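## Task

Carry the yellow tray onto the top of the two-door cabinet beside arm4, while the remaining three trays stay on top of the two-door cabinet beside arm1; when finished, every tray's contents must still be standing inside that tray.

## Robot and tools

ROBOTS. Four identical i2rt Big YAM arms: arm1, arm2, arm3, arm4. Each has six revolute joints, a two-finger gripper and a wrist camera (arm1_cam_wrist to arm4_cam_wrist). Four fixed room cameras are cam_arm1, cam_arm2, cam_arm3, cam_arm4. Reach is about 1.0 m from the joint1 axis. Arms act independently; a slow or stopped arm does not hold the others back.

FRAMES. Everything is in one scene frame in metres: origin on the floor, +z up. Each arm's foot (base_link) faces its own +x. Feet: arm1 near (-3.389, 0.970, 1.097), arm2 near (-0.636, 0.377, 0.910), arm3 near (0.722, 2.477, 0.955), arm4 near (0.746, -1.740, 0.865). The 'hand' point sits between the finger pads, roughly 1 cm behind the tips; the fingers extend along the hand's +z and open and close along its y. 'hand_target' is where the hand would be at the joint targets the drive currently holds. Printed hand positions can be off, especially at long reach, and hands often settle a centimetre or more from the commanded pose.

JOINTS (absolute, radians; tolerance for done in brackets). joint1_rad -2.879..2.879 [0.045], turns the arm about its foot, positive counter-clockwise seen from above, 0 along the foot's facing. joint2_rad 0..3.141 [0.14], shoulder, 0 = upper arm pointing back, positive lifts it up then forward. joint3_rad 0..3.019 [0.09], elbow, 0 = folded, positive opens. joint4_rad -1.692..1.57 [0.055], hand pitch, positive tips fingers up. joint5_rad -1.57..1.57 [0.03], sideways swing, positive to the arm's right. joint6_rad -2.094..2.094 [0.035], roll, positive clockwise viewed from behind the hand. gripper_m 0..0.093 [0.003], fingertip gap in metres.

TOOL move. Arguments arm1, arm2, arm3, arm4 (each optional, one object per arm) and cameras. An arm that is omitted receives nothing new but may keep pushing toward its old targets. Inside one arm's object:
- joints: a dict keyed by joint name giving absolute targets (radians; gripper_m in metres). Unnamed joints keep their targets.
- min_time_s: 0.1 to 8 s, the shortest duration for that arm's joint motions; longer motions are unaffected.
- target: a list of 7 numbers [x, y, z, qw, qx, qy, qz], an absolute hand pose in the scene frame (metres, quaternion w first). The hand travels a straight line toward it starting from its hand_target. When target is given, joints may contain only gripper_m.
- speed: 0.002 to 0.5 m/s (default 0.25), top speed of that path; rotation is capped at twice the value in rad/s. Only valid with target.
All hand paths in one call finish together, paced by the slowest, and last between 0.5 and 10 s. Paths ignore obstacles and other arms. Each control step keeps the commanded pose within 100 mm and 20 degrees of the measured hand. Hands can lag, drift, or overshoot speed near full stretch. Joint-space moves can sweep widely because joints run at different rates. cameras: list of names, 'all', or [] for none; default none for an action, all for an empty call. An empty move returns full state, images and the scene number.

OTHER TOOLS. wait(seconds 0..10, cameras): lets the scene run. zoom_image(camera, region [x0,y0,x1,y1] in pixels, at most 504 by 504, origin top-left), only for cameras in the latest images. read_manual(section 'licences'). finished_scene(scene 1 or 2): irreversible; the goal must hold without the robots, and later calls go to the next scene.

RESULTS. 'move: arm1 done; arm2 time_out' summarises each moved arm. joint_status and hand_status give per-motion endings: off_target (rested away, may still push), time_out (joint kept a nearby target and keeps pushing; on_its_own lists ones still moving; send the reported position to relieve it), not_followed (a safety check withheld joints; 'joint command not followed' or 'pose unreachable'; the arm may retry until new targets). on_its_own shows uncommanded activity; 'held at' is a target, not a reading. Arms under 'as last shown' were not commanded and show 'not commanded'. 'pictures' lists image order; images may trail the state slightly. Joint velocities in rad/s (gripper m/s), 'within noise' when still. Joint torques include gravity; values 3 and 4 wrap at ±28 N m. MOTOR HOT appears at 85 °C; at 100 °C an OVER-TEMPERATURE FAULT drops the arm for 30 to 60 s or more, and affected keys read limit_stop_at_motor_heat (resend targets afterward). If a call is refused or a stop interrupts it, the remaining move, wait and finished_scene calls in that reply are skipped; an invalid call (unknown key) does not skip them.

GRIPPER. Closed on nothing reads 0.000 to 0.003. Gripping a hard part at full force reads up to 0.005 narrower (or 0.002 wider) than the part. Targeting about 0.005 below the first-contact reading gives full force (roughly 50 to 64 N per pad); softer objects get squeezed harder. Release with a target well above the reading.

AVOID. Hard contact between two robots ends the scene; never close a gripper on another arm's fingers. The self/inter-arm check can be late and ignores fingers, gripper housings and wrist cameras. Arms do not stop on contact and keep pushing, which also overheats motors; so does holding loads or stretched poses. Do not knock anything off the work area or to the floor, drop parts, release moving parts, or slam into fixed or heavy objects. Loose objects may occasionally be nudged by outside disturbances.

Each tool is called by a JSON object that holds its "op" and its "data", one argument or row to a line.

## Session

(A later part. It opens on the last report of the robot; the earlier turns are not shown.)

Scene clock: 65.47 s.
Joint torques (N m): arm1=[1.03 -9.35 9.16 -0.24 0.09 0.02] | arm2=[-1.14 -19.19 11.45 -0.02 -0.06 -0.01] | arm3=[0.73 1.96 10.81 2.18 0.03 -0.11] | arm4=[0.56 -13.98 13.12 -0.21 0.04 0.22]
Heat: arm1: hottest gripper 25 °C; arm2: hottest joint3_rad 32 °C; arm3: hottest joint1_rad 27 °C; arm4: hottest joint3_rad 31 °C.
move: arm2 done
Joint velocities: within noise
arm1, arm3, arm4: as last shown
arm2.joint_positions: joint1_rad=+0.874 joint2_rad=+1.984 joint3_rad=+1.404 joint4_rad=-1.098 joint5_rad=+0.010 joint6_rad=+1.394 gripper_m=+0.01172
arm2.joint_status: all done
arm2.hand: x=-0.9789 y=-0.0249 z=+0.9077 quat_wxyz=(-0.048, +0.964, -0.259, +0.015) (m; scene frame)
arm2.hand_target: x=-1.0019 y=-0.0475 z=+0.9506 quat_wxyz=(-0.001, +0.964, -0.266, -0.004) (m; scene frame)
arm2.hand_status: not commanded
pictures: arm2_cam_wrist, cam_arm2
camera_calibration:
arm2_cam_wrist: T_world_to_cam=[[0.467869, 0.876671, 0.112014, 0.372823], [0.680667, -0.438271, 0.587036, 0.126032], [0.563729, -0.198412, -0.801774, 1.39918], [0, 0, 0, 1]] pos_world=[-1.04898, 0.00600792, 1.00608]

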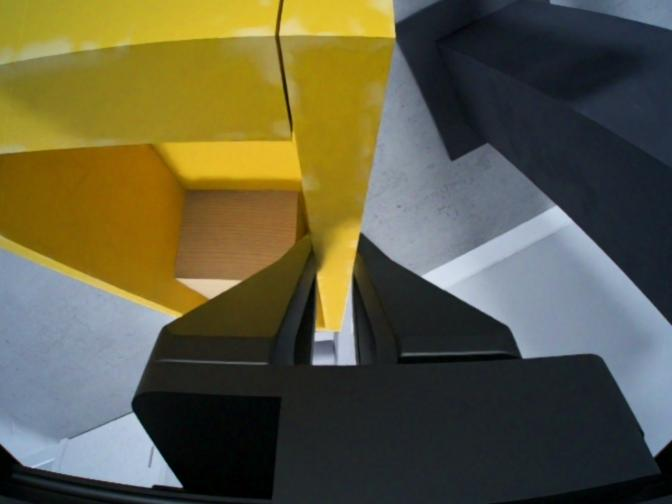

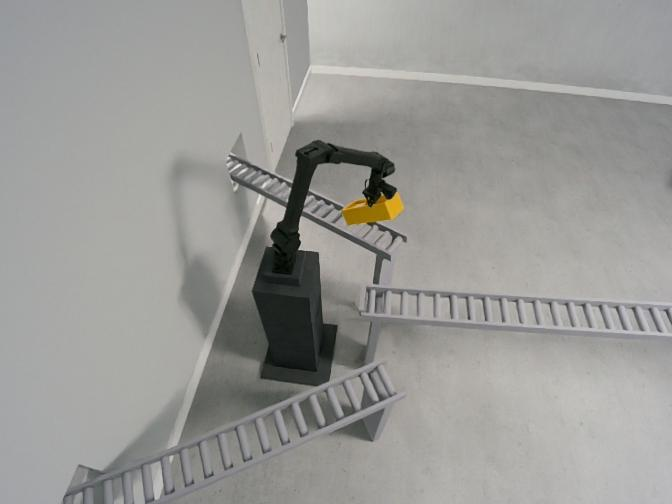

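{"op": "move", "data": {
  "arm2": {"target":[-0.945,0.02,0.90,0,0.9617,-0.274,0],"speed":0.15},
  "cameras": ["cam_arm2","arm2_cam_wrist"]
}}

{"op": "zoom_image", "data": {
  "camera": "cam_arm2",
  "region": [280, 150, 440, 270]
}}

Scene clock: 67.57 s.
Joint torques (N m): arm1=[0.91 -9.35 9.17 -0.23 0.09 0.02] | arm2=[-0.91 -17.14 6.42 0.66 0 -0.02] | arm3=[0.91 1.85 10.76 2.15 0.05 -0.12] | arm4=[0.62 -13.98 13.11 -0.23 0.03 0.22]
Heat: arm1: hottest joint3_rad 25 °C; arm2: hottest joint3_rad 32 °C; arm3: hottest joint1_rad 27 °C; arm4: hottest joint3_rad 31 °C.
move: arm2 off_target
Joint velocities: within noise
arm1, arm3, arm4: as last shown
arm2.joint_positions: joint1_rad=+0.870 joint2_rad=+1.869 joint3_rad=+1.117 joint4_rad=-0.890 joint5_rad=+0.000 joint6_rad=+1.406 gripper_m=+0.01172
arm2.joint_status: not commanded
arm2.hand: x=-0.9342 y=+0.0284 z=+0.8777 quat_wxyz=(-0.030, +0.963, -0.267, +0.012) (m; scene frame)
arm2.hand_target: x=-0.9447 y=+0.0204 z=+0.8998 quat_wxyz=(+0.000, +0.962, -0.274, +0.000) (m; scene frame)
arm2.hand_status: off_target (0.026 m and 3.8 deg from the pose sent, 0.057 m and 6.1 deg at the start)
pictures: arm2_cam_wrist, cam_arm2
camera_calibration:
arm2_cam_wrist: T_world_to_cam=[[0.483332, 0.872275, 0.0743405, 0.356235], [0.683785, -0.429182, 0.59012, 0.136558], [0.546652, -0.234391, -0.803886, 1.34731], [0, 0, 0, 1]] pos_world=[-1.00207, 0.0636704, 0.976014]

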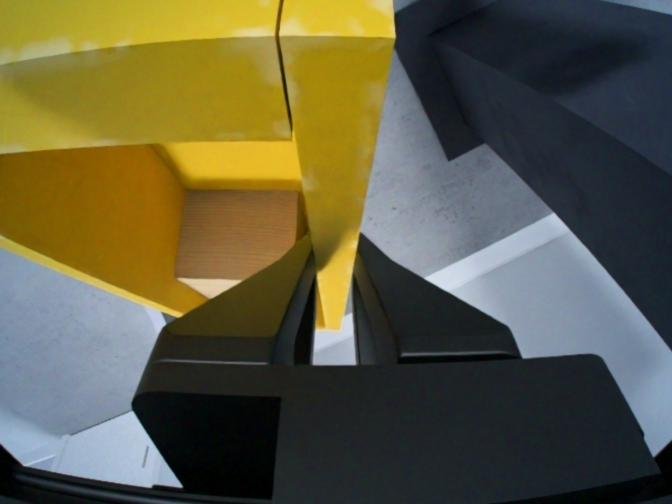

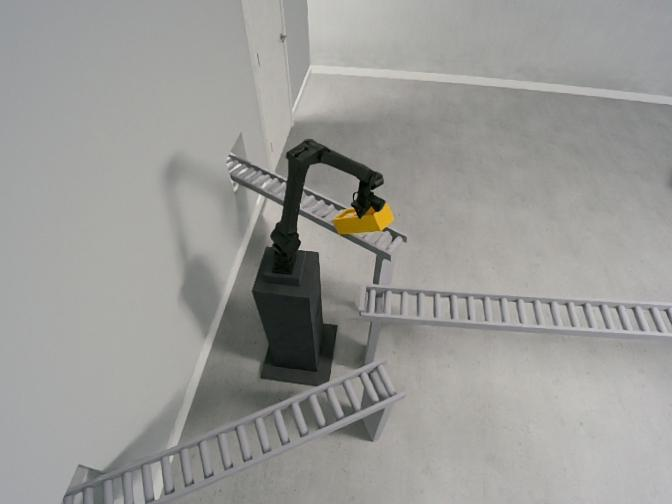

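Scaled by 3.150 from the camera's 672x504 image, which has a finer 960x720 frame.

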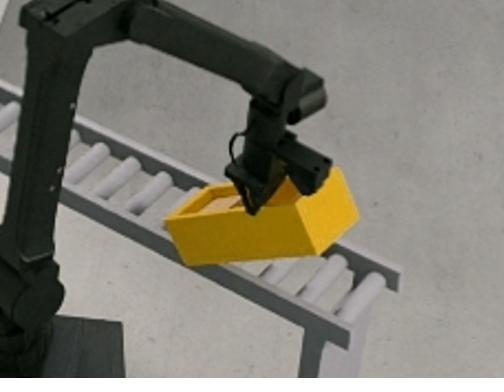

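{"op": "move", "data": {
  "arm2": {"target":[-0.934,0.034,0.855,0,0.9617,-0.274,0],"speed":0.15},
  "cameras": ["cam_arm2","arm2_cam_wrist"]
}}

{"op": "zoom_image", "data": {
  "camera": "cam_arm2",
  "region": [310, 180, 430, 270]
}}

Scene clock: 70.73 s.
Joint torques (N m): arm1=[0.97 -9.35 9.17 -0.24 0.09 0.02] | arm2=[-0.44 -12.81 5.23 1.01 0.12 -0.04] | arm3=[0.91 1.96 10.74 2.19 0.05 -0.12] | arm4=[0.62 -13.98 13.12 -0.23 0.04 0.22]
Heat: arm1: hottest joint3_rad 25 °C; arm2: hottest joint3_rad 32 °C; arm3: hottest joint1_rad 27 °C; arm4: hottest joint3_rad 31 °C.
move: arm2 done
Joint velocities: within noise
arm1.joint_positions: joint1_rad=+1.908 joint2_rad=+1.519 joint3_rad=+1.216 joint4_rad=-1.267 joint5_rad=+0.014 joint6_rad=+1.748 gripper_m=+0.03995
arm1.joint_status: not commanded
arm1.hand: x=-3.3057 y=+0.5458 z=+1.2542 quat_wxyz=(+0.009, +1.000, +0.012, -0.003) (m; scene frame)
arm1.hand_target: x=-3.3002 y=+0.5500 z=+1.2501 quat_wxyz=(+0.000, +1.000, +0.015, -0.005) (m; scene frame)
arm1.hand_status: not commanded
arm2.joint_positions: joint1_rad=+0.864 joint2_rad=+1.864 joint3_rad=+1.047 joint4_rad=-0.764 joint5_rad=-0.004 joint6_rad=+1.406 gripper_m=+0.01172
arm2.joint_status: not commanded
arm2.hand: x=-0.9334 y=+0.0327 z=+0.8603 quat_wxyz=(-0.001, +0.963, -0.270, +0.001) (m; scene frame)
arm2.hand_target: x=-0.9339 y=+0.0340 z=+0.8551 quat_wxyz=(+0.000, +0.962, -0.274, +0.000) (m; scene frame)
arm2.hand_status: done (0.006 m and 0.5 deg from the pose sent, 0.023 m and 3.8 deg at the start)
arm3.joint_positions: joint1_rad=-0.869 joint2_rad=+0.639 joint3_rad=+1.368 joint4_rad=-1.495 joint5_rad=-0.125 joint6_rad=+0.677 gripper_m=+0.09396
arm3.joint_status: not commanded
arm3.hand: x=+0.9311 y=+2.4316 z=+1.4532 quat_wxyz=(-0.381, -0.410, -0.818, -0.131) (m; scene frame)
arm3.hand_target: x=+0.9299 y=+2.4320 z=+1.4659 quat_wxyz=(-0.395, -0.406, -0.813, -0.133) (m; scene frame)
arm3.hand_status: not commanded
arm4.joint_positions: joint1_rad=+1.287 joint2_rad=+1.714 joint3_rad=+1.504 joint4_rad=-1.396 joint5_rad=+0.002 joint6_rad=+1.282 gripper_m=+0.09396
arm4.joint_status: not commanded
arm4.hand: x=+1.1162 y=-1.3940 z=+1.0368 quat_wxyz=(+0.007, -0.262, -0.965, +0.013) (m; scene frame)
arm4.hand_target: x=+1.1194 y=-1.3804 z=+1.0499 quat_wxyz=(+0.000, -0.260, -0.966, +0.000) (m; scene frame)
arm4.hand_status: not commanded
pictures: arm2_cam_wrist, cam_arm2
camera_calibration:
arm2_cam_wrist: T_world_to_cam=[[0.490166, 0.871517, 0.0139701, 0.411694], [0.703091, -0.40481, 0.58463, 0.17013], [0.51517, -0.276744, -0.81118, 1.3123], [0, 0, 0, 1]] pos_world=[-0.997472, 0.0732427, 0.959295]

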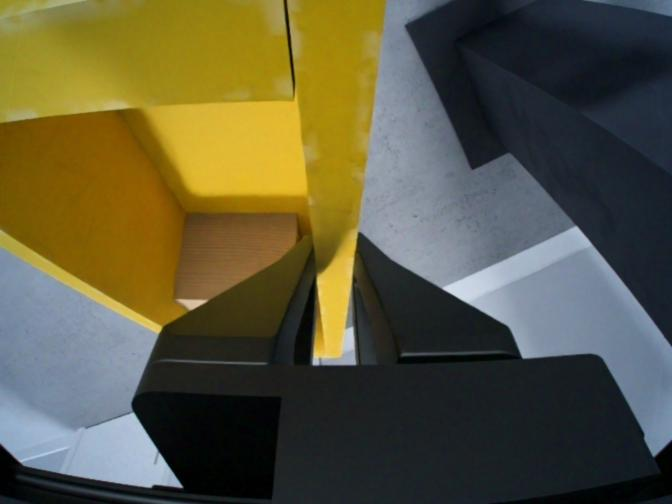

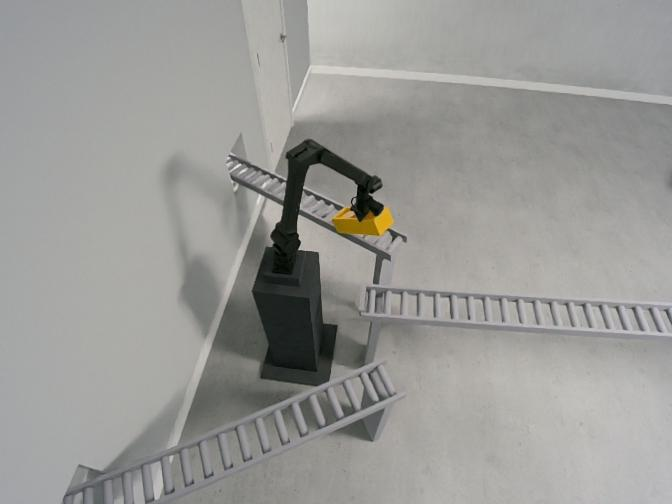

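Scaled by 4.200 from the camera's 672x504 image, which has a finer 960x720 frame.

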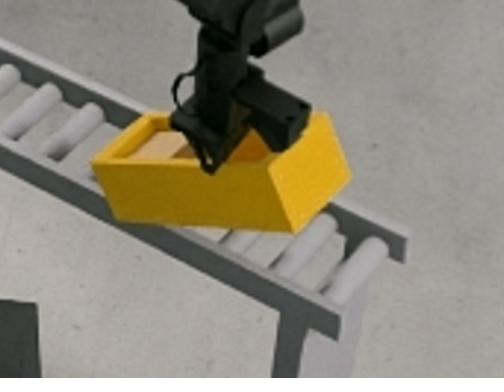

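{"op": "move", "data": {
  "arm2": {"target":[-0.95,0.02,0.91,0,0.9617,-0.274,0],"speed":0.15},
  "cameras": ["cam_arm2"]
}}

{"op": "zoom_image", "data": {
  "camera": "cam_arm2",
  "region": [320, 180, 420, 265]
}}

Scene clock: 74.40 s.
Joint torques (N m): arm1=[1.03 -9.35 9.17 -0.24 0.09 0.02] | arm2=[-0.85 -16.67 10.52 -0.14 -0.02 -0.15] | arm3=[0.85 1.96 10.78 2.13 0.04 -0.11] | arm4=[0.56 -13.98 13.11 -0.23 0.04 0.22]
Heat: arm1: hottest joint3_rad 25 °C; arm2: hottest joint3_rad 31 °C; arm3: hottest joint1_rad 27 °C; arm4: hottest joint3_rad 31 °C.
move: arm2 off_target
Joint velocities: within noise
arm1, arm3, arm4: as last shown
arm2.joint_positions: joint1_rad=+0.862 joint2_rad=+1.852 joint3_rad=+1.066 joint4_rad=-0.898 joint5_rad=+0.001 joint6_rad=+1.411 gripper_m=+0.01172
arm2.joint_status: not commanded
arm2.hand: x=-0.9207 y=+0.0499 z=+0.8721 quat_wxyz=(-0.049, +0.960, -0.273, +0.020) (m; scene frame)
arm2.hand_target: x=-0.9482 y=+0.0222 z=+0.9109 quat_wxyz=(+0.000, +0.962, -0.274, +0.000) (m; scene frame)
arm2.hand_status: off_target (0.056 m and 6.1 deg from the pose sent, 0.054 m and 0.5 deg at the start)
pictures: cam_arm2

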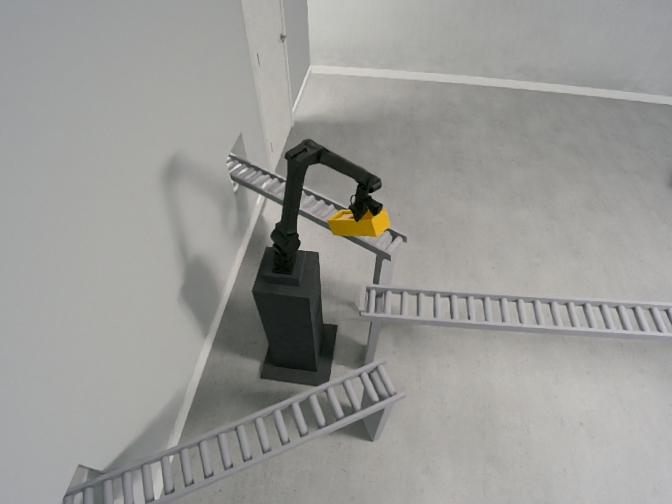

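Scaled by 5.040 from the camera's 672x504 image, which has a finer 960x720 frame.

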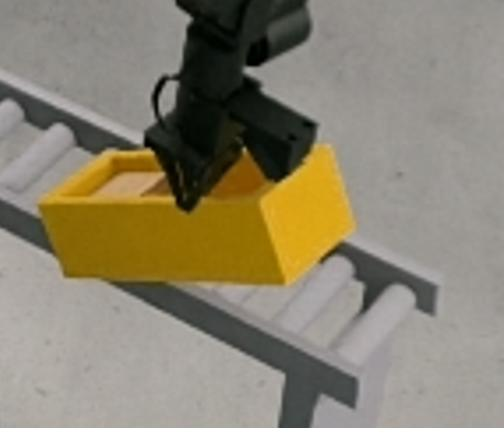

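{"op": "move", "data": {
  "arm2": {"target":[-0.95,0.006,0.875,0,0.9617,-0.274,0],"speed":0.15},
  "cameras": ["cam_arm2"]
}}

{"op": "zoom_image", "data": {
  "camera": "cam_arm2",
  "region": [310, 180, 430, 270]
}}

{"op": "move", "data": {
  "arm2": {"target":[-0.95,0.006,0.845,0,0.9617,-0.274,0],"speed":0.1},
  "cameras": ["cam_arm2","arm2_cam_wrist"]
}}

{"op": "zoom_image", "data": {
  "camera": "cam_arm2",
  "region": [310, 180, 430, 270]
}}

Scene clock: 77.30 s.
Joint torques (N m): arm1=[0.97 -9.35 9.17 -0.24 0.09 0.02] | arm2=[0.44 -13.39 9.96 0.81 0.14 0.02] | arm3=[0.91 1.79 10.71 2.18 0.05 -0.11] | arm4=[0.62 -13.98 13.12 -0.21 0.04 0.22]
Heat: arm1: hottest joint3_rad 25 °C; arm2: hottest joint3_rad 31 °C; arm3: hottest joint1_rad 27 °C; arm4: hottest joint3_rad 31 °C.
move: arm2 off_target
Joint velocities: within noise
arm1, arm3, arm4: as last shown
arm2.joint_positions: joint1_rad=+0.866 joint2_rad=+1.884 joint3_rad=+1.087 joint4_rad=-0.852 joint5_rad=-0.005 joint6_rad=+1.413 gripper_m=+0.01172
arm2.joint_status: not commanded
arm2.hand: x=-0.9296 y=+0.0354 z=+0.8627 quat_wxyz=(-0.032, +0.961, -0.273, +0.016) (m; scene frame)
arm2.hand_target: x=-0.9488 y=+0.0072 z=+0.8765 quat_wxyz=(+0.000, +0.962, -0.274, +0.000) (m; scene frame)
arm2.hand_status: off_target (0.038 m and 4.1 deg from the pose sent, 0.053 m and 6.1 deg at the start)
pictures: cam_arm2

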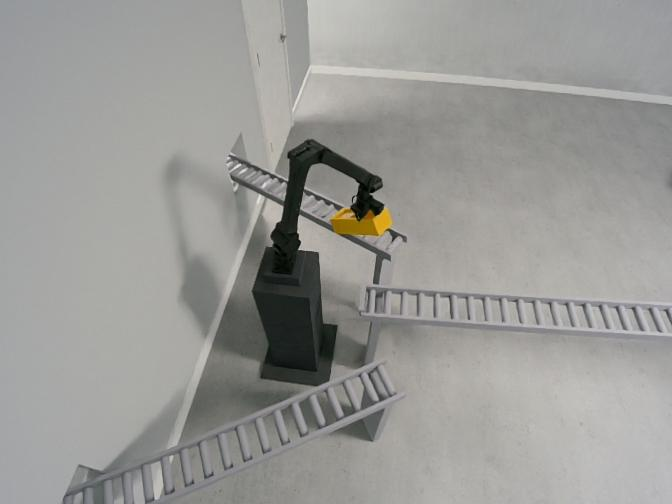

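Scaled by 4.200 from the camera's 672x504 image, which has a finer 960x720 frame.

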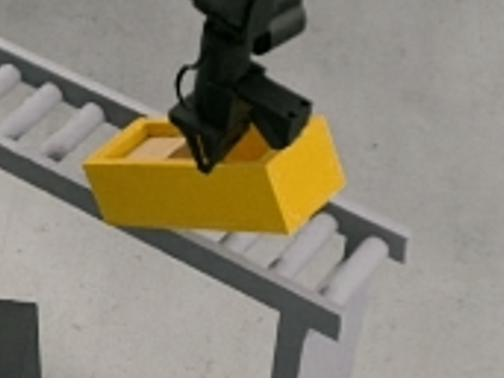

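Scene clock: 78.37 s.
Joint torques (N m): arm1=[1.03 -9.29 9.17 -0.24 0.09 0.02] | arm2=[0.44 -13.27 8.8 0.75 0.2 -0.02] | arm3=[0.97 1.79 10.78 2.15 0.03 -0.12] | arm4=[0.56 -14.04 13.12 -0.23 0.03 0.22]
Heat: arm1: hottest joint3_rad 25 °C; arm2: hottest joint3_rad 31 °C; arm3: hottest joint1_rad 27 °C; arm4: hottest joint3_rad 31 °C.
move: arm2 off_target
Joint velocities: within noise
arm1, arm3, arm4: as last shown
arm2.joint_positions: joint1_rad=+0.866 joint2_rad=+1.938 joint3_rad=+1.087 joint4_rad=-0.778 joint5_rad=-0.007 joint6_rad=+1.417 gripper_m=+0.01172
arm2.joint_status: not commanded
arm2.hand: x=-0.9347 y=+0.0289 z=+0.8384 quat_wxyz=(-0.022, +0.961, -0.275, +0.012) (m; scene frame)
arm2.hand_target: x=-0.9492 y=+0.0067 z=+0.8459 quat_wxyz=(+0.000, +0.962, -0.274, +0.000) (m; scene frame)
arm2.hand_status: off_target (0.028 m and 2.9 deg from the pose sent, 0.040 m and 4.1 deg at the start)
pictures: arm2_cam_wrist, cam_arm2
camera_calibration:
arm2_cam_wrist: T_world_to_cam=[[0.496818, 0.865795, 0.0597675, 0.383922], [0.679897, -0.431095, 0.59321, 0.154143], [0.539363, -0.254081, -0.802826, 1.30897], [0, 0, 0, 1]] pos_world=[-1.00155, 0.0666382, 0.936491]

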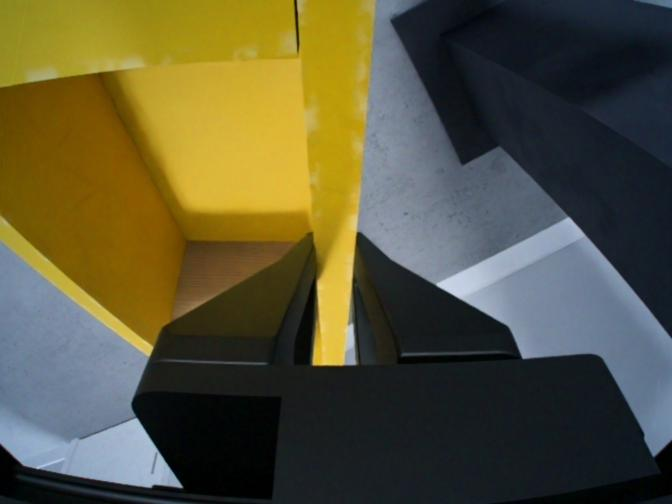

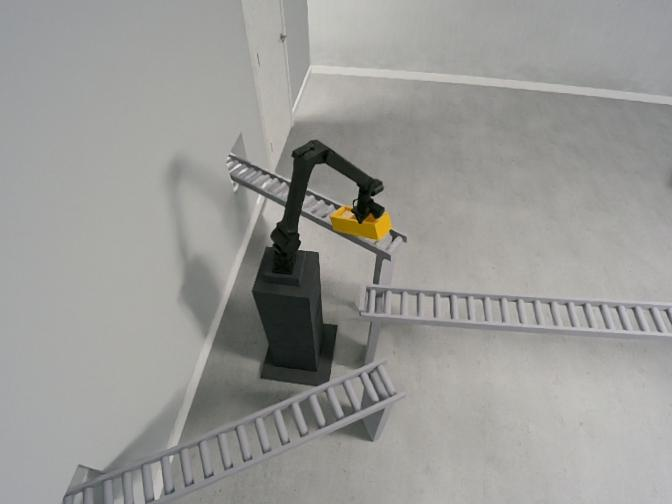

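Scaled by 4.200 from the camera's 672x504 image, which has a finer 960x720 frame.

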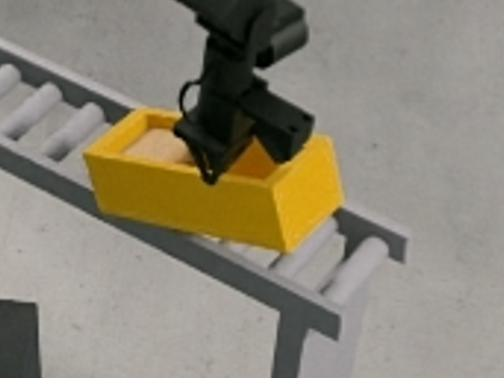

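{"op": "move", "data": {
  "arm2": {"target":[-0.965,-0.01,0.91,0,0.9617,-0.274,0],"speed":0.15}
}}

{"op": "move", "data": {
  "arm2": {"target":[-0.955,-0.005,0.845,0,0.9617,-0.274,0],"speed":0.1},
  "cameras": ["cam_arm2","arm2_cam_wrist"]
}}

{"op": "zoom_image", "data": {
  "camera": "cam_arm2",
  "region": [310, 180, 430, 270]
}}

Scene clock: 80.40 s.
Joint torques (N m): arm1=[0.97 -9.35 9.17 -0.23 0.09 0.02] | arm2=[0.09 -17.38 10.7 -0.09 -0.04 -0.07] | arm3=[0.85 1.9 10.73 2.14 0.04 -0.12] | arm4=[0.56 -14.04 13.11 -0.23 0.04 0.22]
Heat: arm1: hottest joint3_rad 25 °C; arm2: hottest joint3_rad 31 °C; arm3: hottest joint3_rad 28 °C; arm4: hottest joint3_rad 32 °C.
move: arm2 off_target
Joint velocities: within noise
arm1, arm3, arm4: as last shown
arm2.joint_positions: joint1_rad=+0.867 joint2_rad=+1.915 joint3_rad=+1.173 joint4_rad=-0.936 joint5_rad=+0.001 joint6_rad=+1.419 gripper_m=+0.01172
arm2.joint_status: not commanded
arm2.hand: x=-0.9414 y=+0.0220 z=+0.8727 quat_wxyz=(-0.046, +0.960, -0.275, +0.019) (m; scene frame)
arm2.hand_target: x=-0.9632 y=-0.0080 z=+0.9111 quat_wxyz=(+0.000, +0.962, -0.274, +0.000) (m; scene frame)
arm2.hand_status: off_target (0.055 m and 5.8 deg from the pose sent, 0.087 m and 2.9 deg at the start)
pictures: none

Scene clock: 81.73 s.
Joint torques (N m): arm1=[1.03 -9.35 9.18 -0.24 0.08 0.02] | arm2=[0.67 -14.21 6.04 1.05 0.12 0.01] | arm3=[0.85 1.9 10.8 2.14 0.05 -0.13] | arm4=[0.62 -13.98 13.12 -0.23 0.04 0.22]
Heat: arm1: hottest joint3_rad 25 °C; arm2: hottest joint3_rad 31 °C; arm3: hottest joint3_rad 28 °C; arm4: hottest joint3_rad 32 °C.
move: arm2 done
Joint velocities: within noise
arm1, arm3, arm4: as last shown
arm2.joint_positions: joint1_rad=+0.870 joint2_rad=+1.964 joint3_rad=+1.173 joint4_rad=-0.801 joint5_rad=-0.004 joint6_rad=+1.420 gripper_m=+0.01172
arm2.joint_status: not commanded
arm2.hand: x=-0.9562 y=+0.0020 z=+0.8487 quat_wxyz=(-0.006, +0.962, -0.274, +0.003) (m; scene frame)
arm2.hand_target: x=-0.9549 y=-0.0049 z=+0.8451 quat_wxyz=(+0.000, +0.962, -0.274, +0.000) (m; scene frame)
arm2.hand_status: done (0.008 m and 0.7 deg from the pose sent, 0.041 m and 5.8 deg at the start)
pictures: arm2_cam_wrist, cam_arm2
camera_calibration:
arm2_cam_wrist: T_world_to_cam=[[0.497684, 0.867036, 0.0236381, 0.448818], [0.695604, -0.415263, 0.586253, 0.172001], [0.518118, -0.275326, -0.809783, 1.30771], [0, 0, 0, 1]] pos_world=[-1.02056, 0.0423295, 0.947515]

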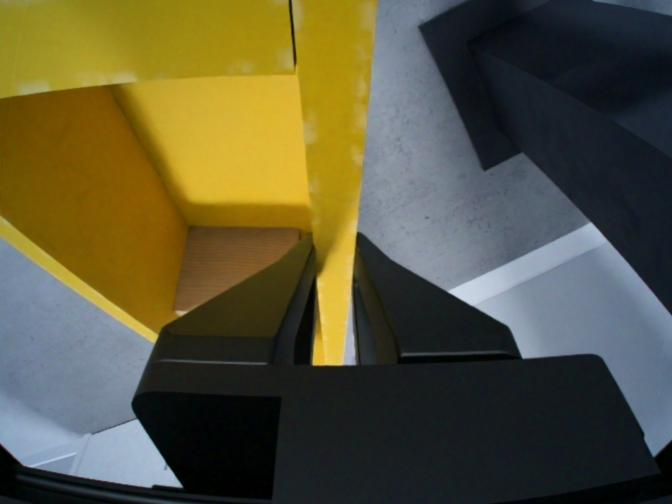

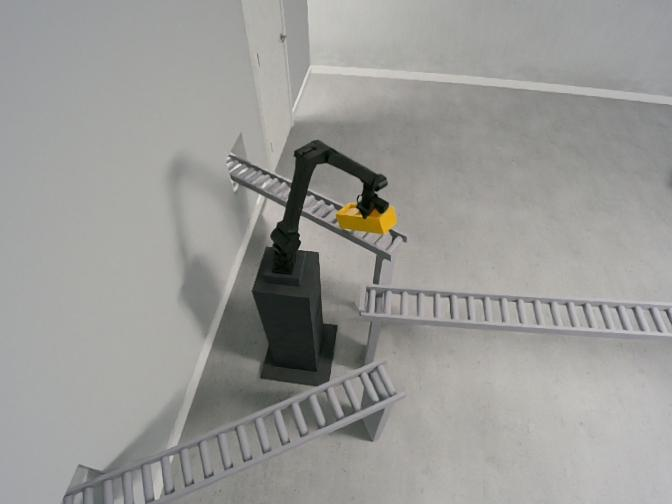

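Scaled by 4.200 from the camera's 672x504 image, which has a finer 960x720 frame.

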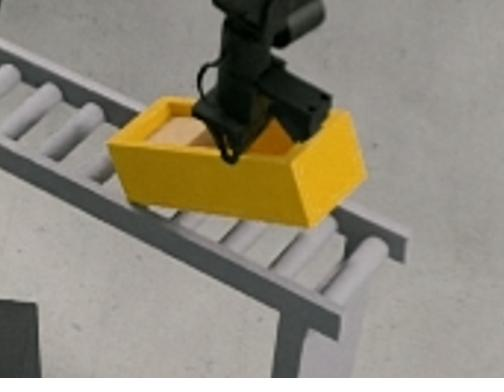

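{"op": "move", "data": {
  "arm2": {"target":[-0.963,-0.025,0.875,0,0.9617,-0.274,0],"speed":0.15}
}}

{"op": "move", "data": {
  "arm2": {"target":[-0.963,-0.02,0.82,0,0.9617,-0.274,0],"speed":0.1},
  "cameras": ["cam_arm2","arm2_cam_wrist"]
}}

{"op": "zoom_image", "data": {
  "camera": "cam_arm2",
  "region": [310, 180, 430, 270]
}}

Scene clock: 83.37 s.
Joint torques (N m): arm1=[0.97 -9.35 9.17 -0.23 0.09 0.02] | arm2=[0.21 -15.5 10.62 0.08 0.03 -0.04] | arm3=[0.73 1.73 10.76 2.11 0.04 -0.11] | arm4=[0.62 -13.98 13.11 -0.23 0.03 0.22]
Heat: arm1: hottest joint3_rad 25 °C; arm2: hottest joint3_rad 31 °C; arm3: hottest joint3_rad 28 °C; arm4: hottest joint3_rad 32 °C.
move: arm2 off_target
Joint velocities: within noise
arm1, arm3, arm4: as last shown
arm2.joint_positions: joint1_rad=+0.887 joint2_rad=+1.964 joint3_rad=+1.185 joint4_rad=-0.870 joint5_rad=-0.001 joint6_rad=+1.438 gripper_m=+0.01172
arm2.joint_status: not commanded
arm2.hand: x=-0.9426 y=+0.0053 z=+0.8524 quat_wxyz=(-0.033, +0.961, -0.275, +0.013) (m; scene frame)
arm2.hand_target: x=-0.9617 y=-0.0234 z=+0.8762 quat_wxyz=(+0.000, +0.962, -0.274, +0.000) (m; scene frame)
arm2.hand_status: off_target (0.043 m and 4.1 deg from the pose sent, 0.038 m and 0.7 deg at the start)
pictures: none

Scene clock: 84.57 s.
Joint torques (N m): arm1=[0.97 -9.35 9.16 -0.23 0.09 0.02] | arm2=[-0.26 -14.97 8.06 0.8 0.13 -0.11] | arm3=[0.79 1.96 10.77 2.15 0.04 -0.11] | arm4=[0.62 -13.98 13.12 -0.23 0.04 0.22]
Heat: arm1: hottest joint3_rad 25 °C; arm2: hottest joint3_rad 31 °C; arm3: hottest joint3_rad 28 °C; arm4: hottest joint3_rad 32 °C.
move: arm2 off_target
Joint velocities: within noise
arm1, arm3, arm4: as last shown
arm2.joint_positions: joint1_rad=+0.887 joint2_rad=+2.045 joint3_rad=+1.185 joint4_rad=-0.767 joint5_rad=-0.004 joint6_rad=+1.438 gripper_m=+0.01172
arm2.joint_status: not commanded
arm2.hand: x=-0.9478 y=-0.0015 z=+0.8129 quat_wxyz=(-0.023, +0.961, -0.275, +0.010) (m; scene frame)
arm2.hand_target: x=-0.9625 y=-0.0194 z=+0.8207 quat_wxyz=(+0.000, +0.962, -0.274, +0.000) (m; scene frame)
arm2.hand_status: off_target (0.025 m and 2.8 deg from the pose sent, 0.046 m and 4.1 deg at the start)
pictures: arm2_cam_wrist, cam_arm2
camera_calibration:
arm2_cam_wrist: T_world_to_cam=[[0.497219, 0.865585, 0.0594696, 0.418961], [0.681965, -0.432276, 0.589967, 0.169644], [0.536373, -0.252786, -0.805234, 1.28706], [0, 0, 0, 1]] pos_world=[-1.01435, 0.0360383, 0.911386]

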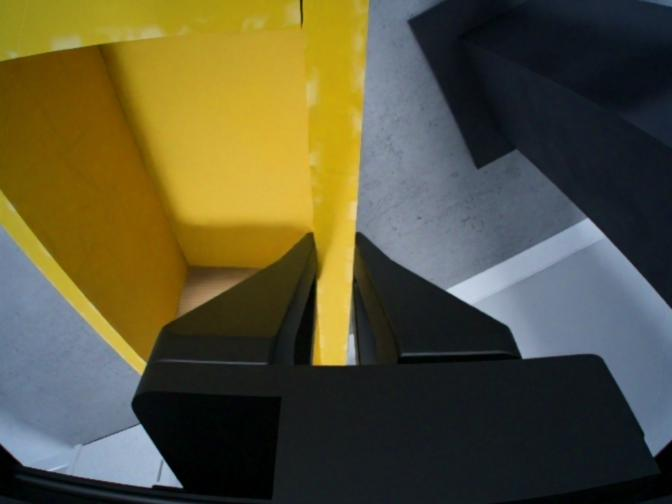

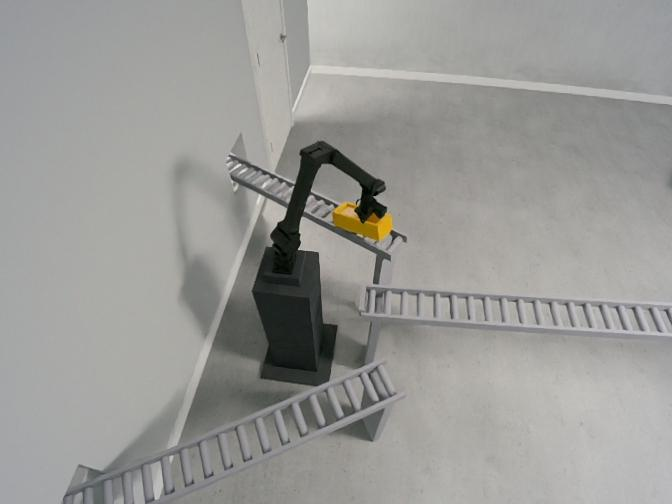

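Scaled by 4.200 from the camera's 672x504 image, which has a finer 960x720 frame.

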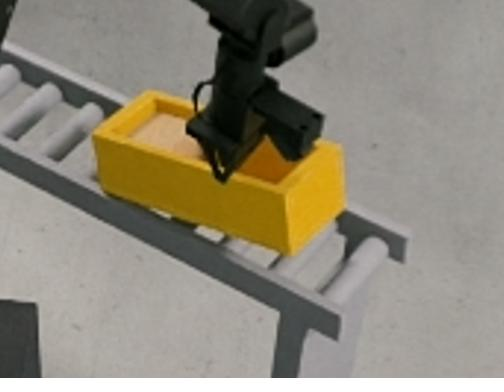

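{"op": "move", "data": {
  "arm2": {"target":[-0.972,-0.038,0.845,0,0.9617,-0.274,0],"speed":0.15}
}}

{"op": "move", "data": {
  "arm2": {"target":[-0.968,-0.033,0.79,0,0.9617,-0.274,0],"speed":0.1},
  "cameras": ["cam_arm2","arm2_cam_wrist"]
}}

{"op": "zoom_image", "data": {
  "camera": "cam_arm2",
  "region": [310, 180, 430, 270]
}}

Scene clock: 86.27 s.
Joint torques (N m): arm1=[1.03 -9.35 9.16 -0.24 0.09 0.02] | arm2=[0.26 -16.21 10.21 -0.02 0.03 -0.04] | arm3=[0.79 1.9 10.77 2.17 0.05 -0.11] | arm4=[0.62 -13.98 13.12 -0.23 0.03 0.22]
Heat: arm1: hottest joint3_rad 25 °C; arm2: hottest joint3_rad 31 °C; arm3: hottest joint3_rad 28 °C; arm4: hottest joint3_rad 32 °C.
move: arm2 off_target
Joint velocities: within noise
arm1.joint_positions: joint1_rad=+1.908 joint2_rad=+1.519 joint3_rad=+1.216 joint4_rad=-1.267 joint5_rad=+0.014 joint6_rad=+1.748 gripper_m=+0.03995
arm1.joint_status: not commanded
arm1.hand: x=-3.3057 y=+0.5458 z=+1.2542 quat_wxyz=(+0.009, +1.000, +0.012, -0.003) (m; scene frame)
arm1.hand_target: x=-3.3002 y=+0.5500 z=+1.2501 quat_wxyz=(+0.000, +1.000, +0.015, -0.005) (m; scene frame)
arm1.hand_status: not commanded
arm2.joint_positions: joint1_rad=+0.889 joint2_rad=+2.045 joint3_rad=+1.229 joint4_rad=-0.829 joint5_rad=-0.002 joint6_rad=+1.441 gripper_m=+0.01172
arm2.joint_status: not commanded
arm2.hand: x=-0.9526 y=-0.0083 z=+0.8246 quat_wxyz=(-0.031, +0.961, -0.275, +0.012) (m; scene frame)
arm2.hand_target: x=-0.9708 y=-0.0367 z=+0.8463 quat_wxyz=(+0.000, +0.962, -0.274, +0.000) (m; scene frame)
arm2.hand_status: off_target (0.041 m and 3.8 deg from the pose sent, 0.054 m and 2.8 deg at the start)
arm3.joint_positions: joint1_rad=-0.869 joint2_rad=+0.639 joint3_rad=+1.368 joint4_rad=-1.495 joint5_rad=-0.125 joint6_rad=+0.677 gripper_m=+0.09396
arm3.joint_status: not commanded
arm3.hand: x=+0.9311 y=+2.4316 z=+1.4532 quat_wxyz=(-0.381, -0.410, -0.818, -0.131) (m; scene frame)
arm3.hand_target: x=+0.9299 y=+2.4320 z=+1.4659 quat_wxyz=(-0.395, -0.406, -0.813, -0.133) (m; scene frame)
arm3.hand_status: not commanded
arm4.joint_positions: joint1_rad=+1.287 joint2_rad=+1.714 joint3_rad=+1.504 joint4_rad=-1.396 joint5_rad=+0.002 joint6_rad=+1.282 gripper_m=+0.09396
arm4.joint_status: not commanded
arm4.hand: x=+1.1162 y=-1.3940 z=+1.0368 quat_wxyz=(+0.007, -0.262, -0.965, +0.013) (m; scene frame)
arm4.hand_target: x=+1.1194 y=-1.3804 z=+1.0499 quat_wxyz=(+0.000, -0.260, -0.966, +0.000) (m; scene frame)
arm4.hand_status: not commanded
pictures: none

Scene clock: 87.50 s.
Joint torques (N m): arm1=[0.97 -9.35 9.18 -0.23 0.09 0.02] | arm2=[-0.26 -15.79 7.73 0.81 0.35 0.02] | arm3=[0.73 1.85 10.81 2.15 0.04 -0.11] | arm4=[0.56 -13.98 13.12 -0.23 0.04 0.22]
Heat: arm1: hottest joint3_rad 25 °C; arm2: hottest joint3_rad 31 °C; arm3: hottest joint3_rad 28 °C; arm4: hottest joint3_rad 32 °C.
move: arm2 off_target
Joint velocities: within noise
arm1, arm3, arm4: as last shown
arm2.joint_positions: joint1_rad=+0.896 joint2_rad=+2.129 joint3_rad=+1.229 joint4_rad=-0.729 joint5_rad=-0.011 joint6_rad=+1.436 gripper_m=+0.01172
arm2.joint_status: not commanded
arm2.hand: x=-0.9519 y=-0.0151 z=+0.7826 quat_wxyz=(-0.022, +0.963, -0.269, +0.013) (m; scene frame)
arm2.hand_target: x=-0.9675 y=-0.0326 z=+0.7908 quat_wxyz=(+0.000, +0.962, -0.274, +0.000) (m; scene frame)
arm2.hand_status: off_target (0.025 m and 3.0 deg from the pose sent, 0.045 m and 3.8 deg at the start)
pictures: arm2_cam_wrist, cam_arm2
camera_calibration:
arm2_cam_wrist: T_world_to_cam=[[0.487203, 0.871261, 0.0594762, 0.425098], [0.683091, -0.422639, 0.595619, 0.181269], [0.544077, -0.24956, -0.801062, 1.2655], [0, 0, 0, 1]] pos_world=[-1.01946, 0.0220578, 0.880493]

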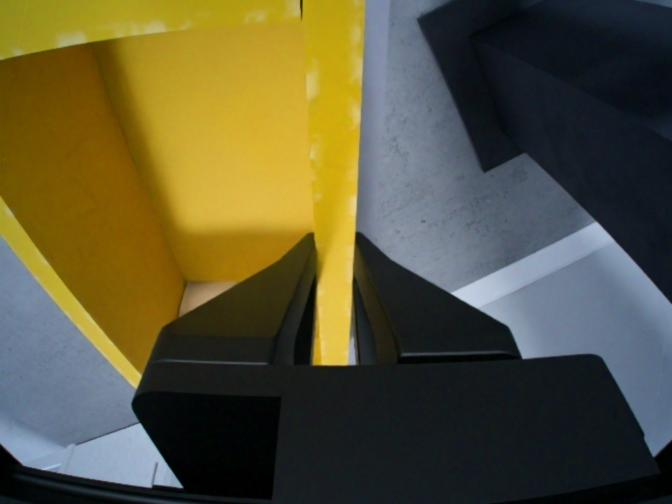

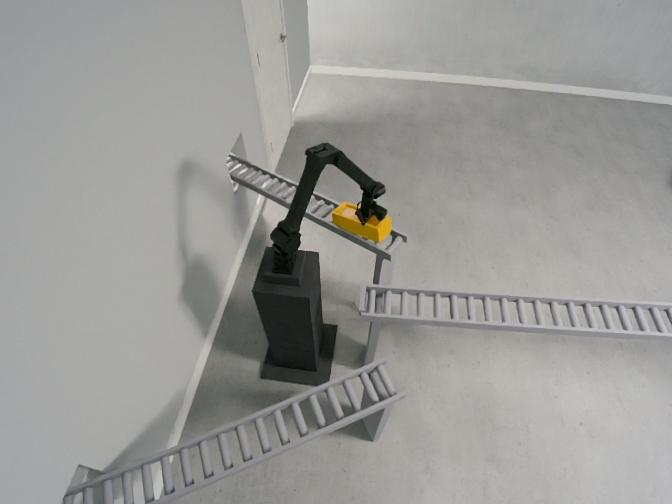

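Scaled by 4.200 from the camera's 672x504 image, which has a finer 960x720 frame.

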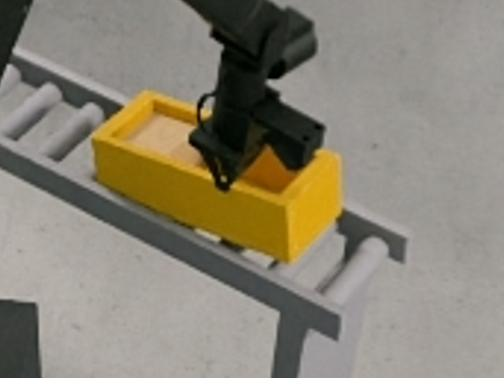

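{"op": "move", "data": {
  "arm2": {"target":[-0.968,-0.036,0.752,0,0.9617,-0.274,0],"speed":0.1},
  "cameras": ["cam_arm2","arm2_cam_wrist"]
}}

{"op": "zoom_image", "data": {
  "camera": "cam_arm2",
  "region": [310, 180, 430, 270]
}}

Scene clock: 88.90 s.
Joint torques (N m): arm1=[0.97 -9.35 9.17 -0.24 0.09 0.02] | arm2=[-0.03 -14.33 7.98 0.81 0.34 0.09] | arm3=[0.85 1.9 10.76 2.11 0.04 -0.12] | arm4=[0.62 -13.98 13.12 -0.23 0.04 0.22]
Heat: arm1: hottest joint3_rad 25 °C; arm2: hottest joint3_rad 31 °C; arm3: hottest joint3_rad 28 °C; arm4: hottest joint3_rad 32 °C.
move: arm2 off_target
Joint velocities: within noise
arm1, arm3, arm4: as last shown
arm2.joint_positions: joint1_rad=+0.897 joint2_rad=+2.186 joint3_rad=+1.235 joint4_rad=-0.660 joint5_rad=-0.011 joint6_rad=+1.433 gripper_m=+0.01172
arm2.joint_status: not commanded
arm2.hand: x=-0.9546 y=-0.0187 z=+0.7554 quat_wxyz=(-0.014, +0.963, -0.268, +0.010) (m; scene frame)
arm2.hand_target: x=-0.9674 y=-0.0354 z=+0.7528 quat_wxyz=(+0.000, +0.962, -0.274, +0.000) (m; scene frame)
arm2.hand_status: off_target (0.022 m and 2.1 deg from the pose sent, 0.040 m and 3.0 deg at the start)
pictures: arm2_cam_wrist, cam_arm2
camera_calibration:
arm2_cam_wrist: T_world_to_cam=[[0.484689, 0.873651, 0.0425515, 0.441589], [0.690906, -0.41223, 0.593899, 0.206736], [0.536401, -0.258457, -0.803414, 1.23863], [0, 0, 0, 1]] pos_world=[-1.02127, 0.0195598, 0.85356]

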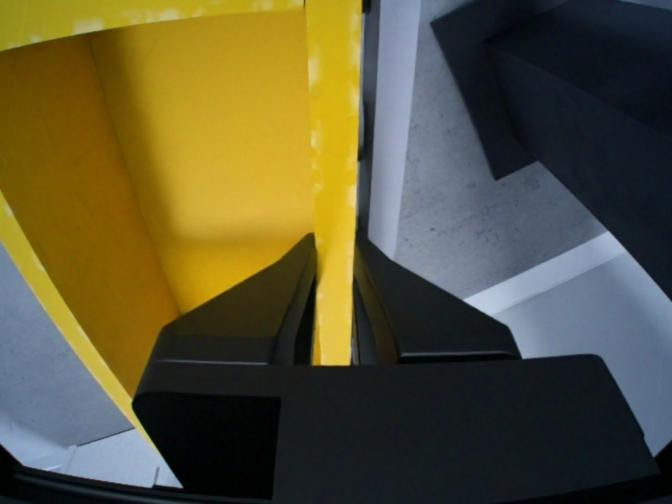

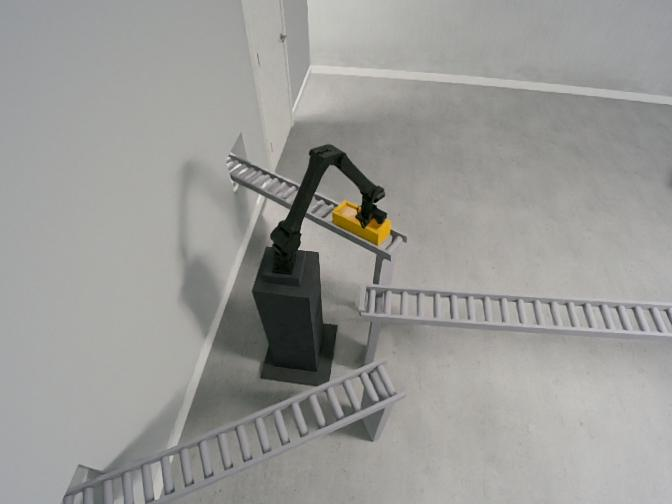

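Scaled by 4.200 from the camera's 672x504 image, which has a finer 960x720 frame.

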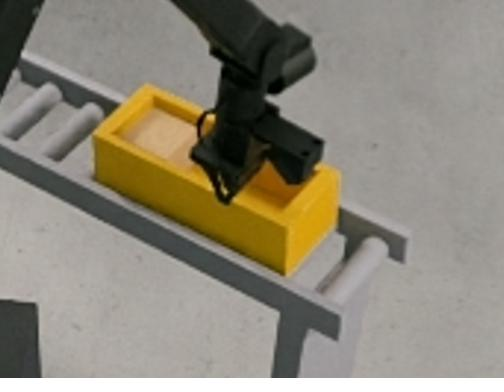

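{"op": "move", "data": {
  "arm2": {"target":[-0.968,-0.036,0.72,0,0.9617,-0.274,0],"speed":0.1},
  "cameras": ["cam_arm2","arm2_cam_wrist"]
}}

{"op": "zoom_image", "data": {
  "camera": "cam_arm2",
  "region": [310, 180, 430, 270]
}}

Scene clock: 90.13 s.
Joint torques (N m): arm1=[1.03 -9.35 9.16 -0.24 0.09 0.01] | arm2=[0.03 -10.52 7.61 2.17 0.35 0.08] | arm3=[0.85 1.85 10.8 2.15 0.05 -0.12] | arm4=[0.62 -14.04 13.12 -0.23 0.04 0.22]
Heat: arm1: hottest joint3_rad 25 °C; arm2: hottest joint3_rad 31 °C; arm3: hottest joint3_rad 28 °C; arm4: hottest joint3_rad 32 °C.
move: arm2 off_target
Joint velocities: within noise
arm1, arm3, arm4: as last shown
arm2.joint_positions: joint1_rad=+0.897 joint2_rad=+2.194 joint3_rad=+1.246 joint4_rad=-0.639 joint5_rad=-0.011 joint6_rad=+1.433 gripper_m=+0.01172
arm2.joint_status: not commanded
arm2.hand: x=-0.9602 y=-0.0258 z=+0.7536 quat_wxyz=(-0.003, +0.964, -0.267, +0.005) (m; scene frame)
arm2.hand_target: x=-0.9661 y=-0.0338 z=+0.7221 quat_wxyz=(+0.000, +0.962, -0.274, +0.000) (m; scene frame)
arm2.hand_status: off_target (0.036 m and 1.0 deg from the pose sent, 0.042 m and 2.1 deg at the start)
pictures: arm2_cam_wrist, cam_arm2
camera_calibration:
arm2_cam_wrist: T_world_to_cam=[[0.484734, 0.874458, 0.0188396, 0.468519], [0.700077, -0.400802, 0.590974, 0.220038], [0.524333, -0.273276, -0.806471, 1.22866], [0, 0, 0, 1]] pos_world=[-1.02537, 0.0142539, 0.852012]

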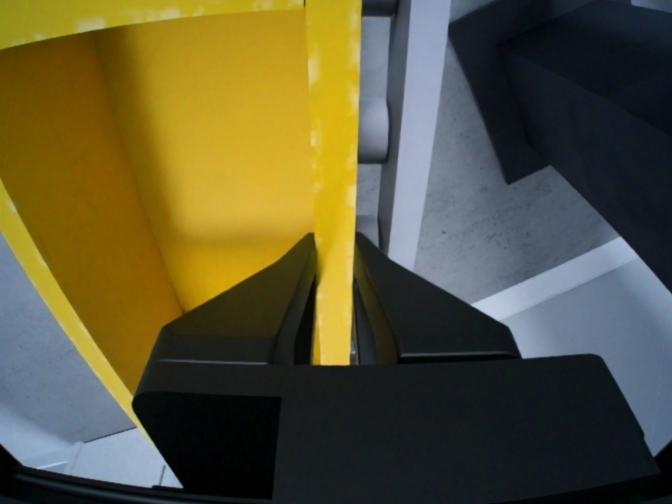

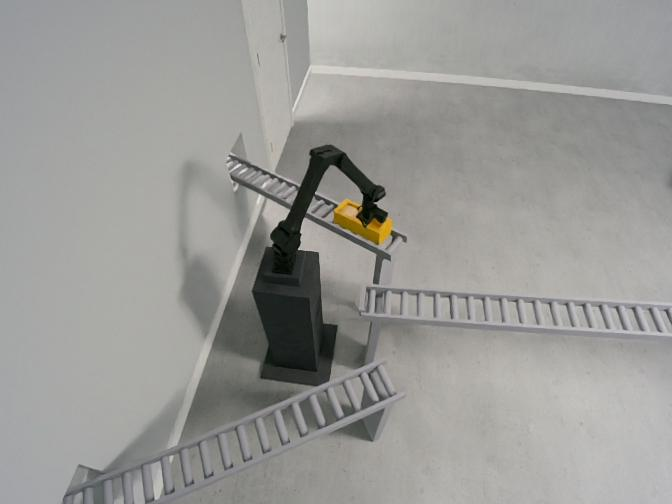

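Scaled by 4.200 from the camera's 672x504 image, which has a finer 960x720 frame.

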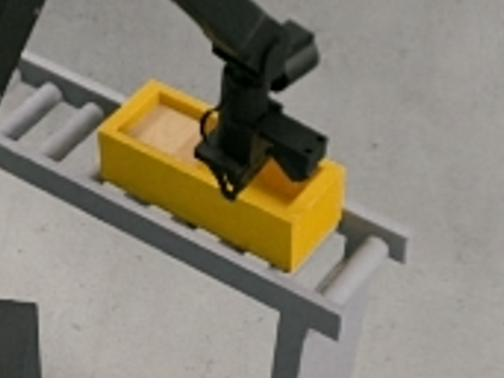

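{"op": "move", "data": {
  "arm2": {"target":[-0.962,-0.024,0.79,0,0.9617,-0.274,0],"speed":0.1}
}}

{"op": "move", "data": {
  "arm2": {"target":[-0.957,-0.019,0.718,0,0.9637,-0.267,0],"speed":0.1},
  "cameras": ["cam_arm2","arm2_cam_wrist"]
}}

{"op": "zoom_image", "data": {
  "camera": "cam_arm2",
  "region": [310, 180, 430, 270]
}}

Scene clock: 91.83 s.
Joint torques (N m): arm1=[1.03 -9.35 9.17 -0.24 0.09 0.02] | arm2=[-0.44 -19.14 4.89 -0.02 0.04 -0.06] | arm3=[0.97 1.9 10.74 2.14 0.05 -0.11] | arm4=[0.62 -13.98 13.11 -0.23 0.04 0.22]
Heat: arm1: hottest joint3_rad 25 °C; arm2: hottest joint3_rad 31 °C; arm3: hottest joint3_rad 28 °C; arm4: hottest joint3_rad 32 °C.
move: arm2 off_target
Joint velocities: within noise
arm1, arm3, arm4: as last shown
arm2.joint_positions: joint1_rad=+0.897 joint2_rad=+2.157 joint3_rad=+1.232 joint4_rad=-0.684 joint5_rad=-0.001 joint6_rad=+1.440 gripper_m=+0.01172
arm2.joint_status: not commanded
arm2.hand: x=-0.9562 y=-0.0183 z=+0.7691 quat_wxyz=(-0.015, +0.962, -0.271, +0.005) (m; scene frame)
arm2.hand_target: x=-0.9619 y=-0.0239 z=+0.7895 quat_wxyz=(+0.000, +0.962, -0.274, +0.000) (m; scene frame)
arm2.hand_status: off_target (0.022 m and 1.8 deg from the pose sent, 0.037 m and 1.0 deg at the start)
pictures: none

Scene clock: 93.07 s.
Joint torques (N m): arm1=[0.97 -9.35 9.17 -0.24 0.09 0.02] | arm2=[-0.32 -11.28 4.51 2.37 0.27 -0.05] | arm3=[0.85 1.85 10.76 2.14 0.04 -0.13] | arm4=[0.56 -14.04 13.12 -0.23 0.03 0.22]
Heat: arm1: hottest joint3_rad 25 °C; arm2: hottest joint3_rad 31 °C; arm3: hottest joint3_rad 28 °C; arm4: hottest joint3_rad 32 °C.
move: arm2 off_target
Joint velocities: within noise
arm1, arm3, arm4: as last shown
arm2.joint_positions: joint1_rad=+0.897 joint2_rad=+2.184 joint3_rad=+1.224 joint4_rad=-0.601 joint5_rad=-0.008 joint6_rad=+1.427 gripper_m=+0.01172
arm2.joint_status: not commanded
arm2.hand: x=-0.9607 y=-0.0257 z=+0.7541 quat_wxyz=(+0.009, +0.964, -0.264, -0.001) (m; scene frame)
arm2.hand_target: x=-0.9557 y=-0.0174 z=+0.7204 quat_wxyz=(+0.000, +0.964, -0.267, +0.000) (m; scene frame)
arm2.hand_status: off_target (0.037 m and 1.1 deg from the pose sent, 0.051 m and 1.9 deg at the start)
pictures: arm2_cam_wrist, cam_arm2
camera_calibration:
arm2_cam_wrist: T_world_to_cam=[[0.47945, 0.877545, -0.00656017, 0.482775], [0.713451, -0.385422, 0.585181, 0.237815], [0.510994, -0.285246, -0.810876, 1.21949], [0, 0, 0, 1]] pos_world=[-1.02429, 0.0158573, 0.852859]

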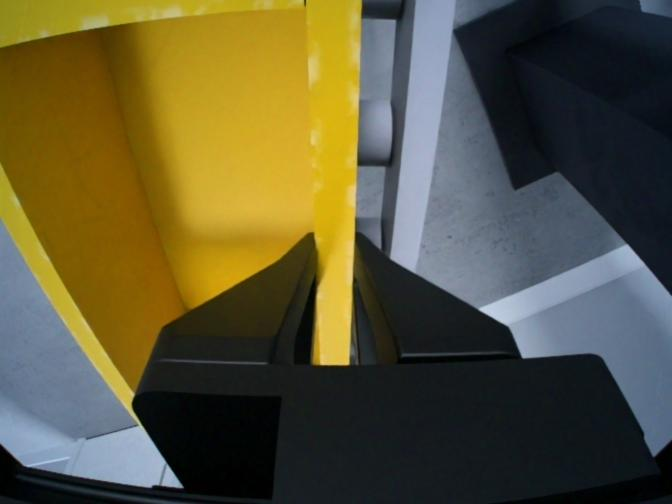

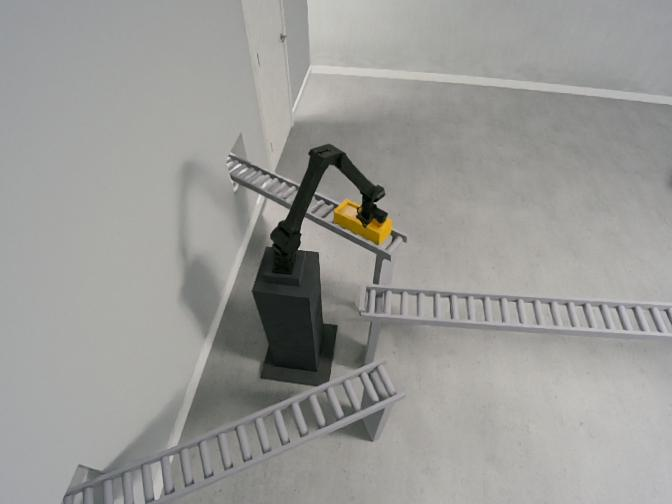

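Scaled by 4.200 from the camera's 672x504 image, which has a finer 960x720 frame.

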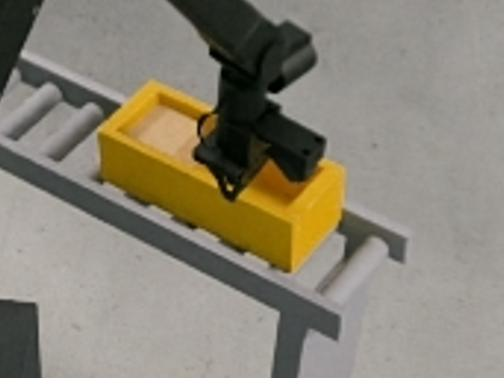

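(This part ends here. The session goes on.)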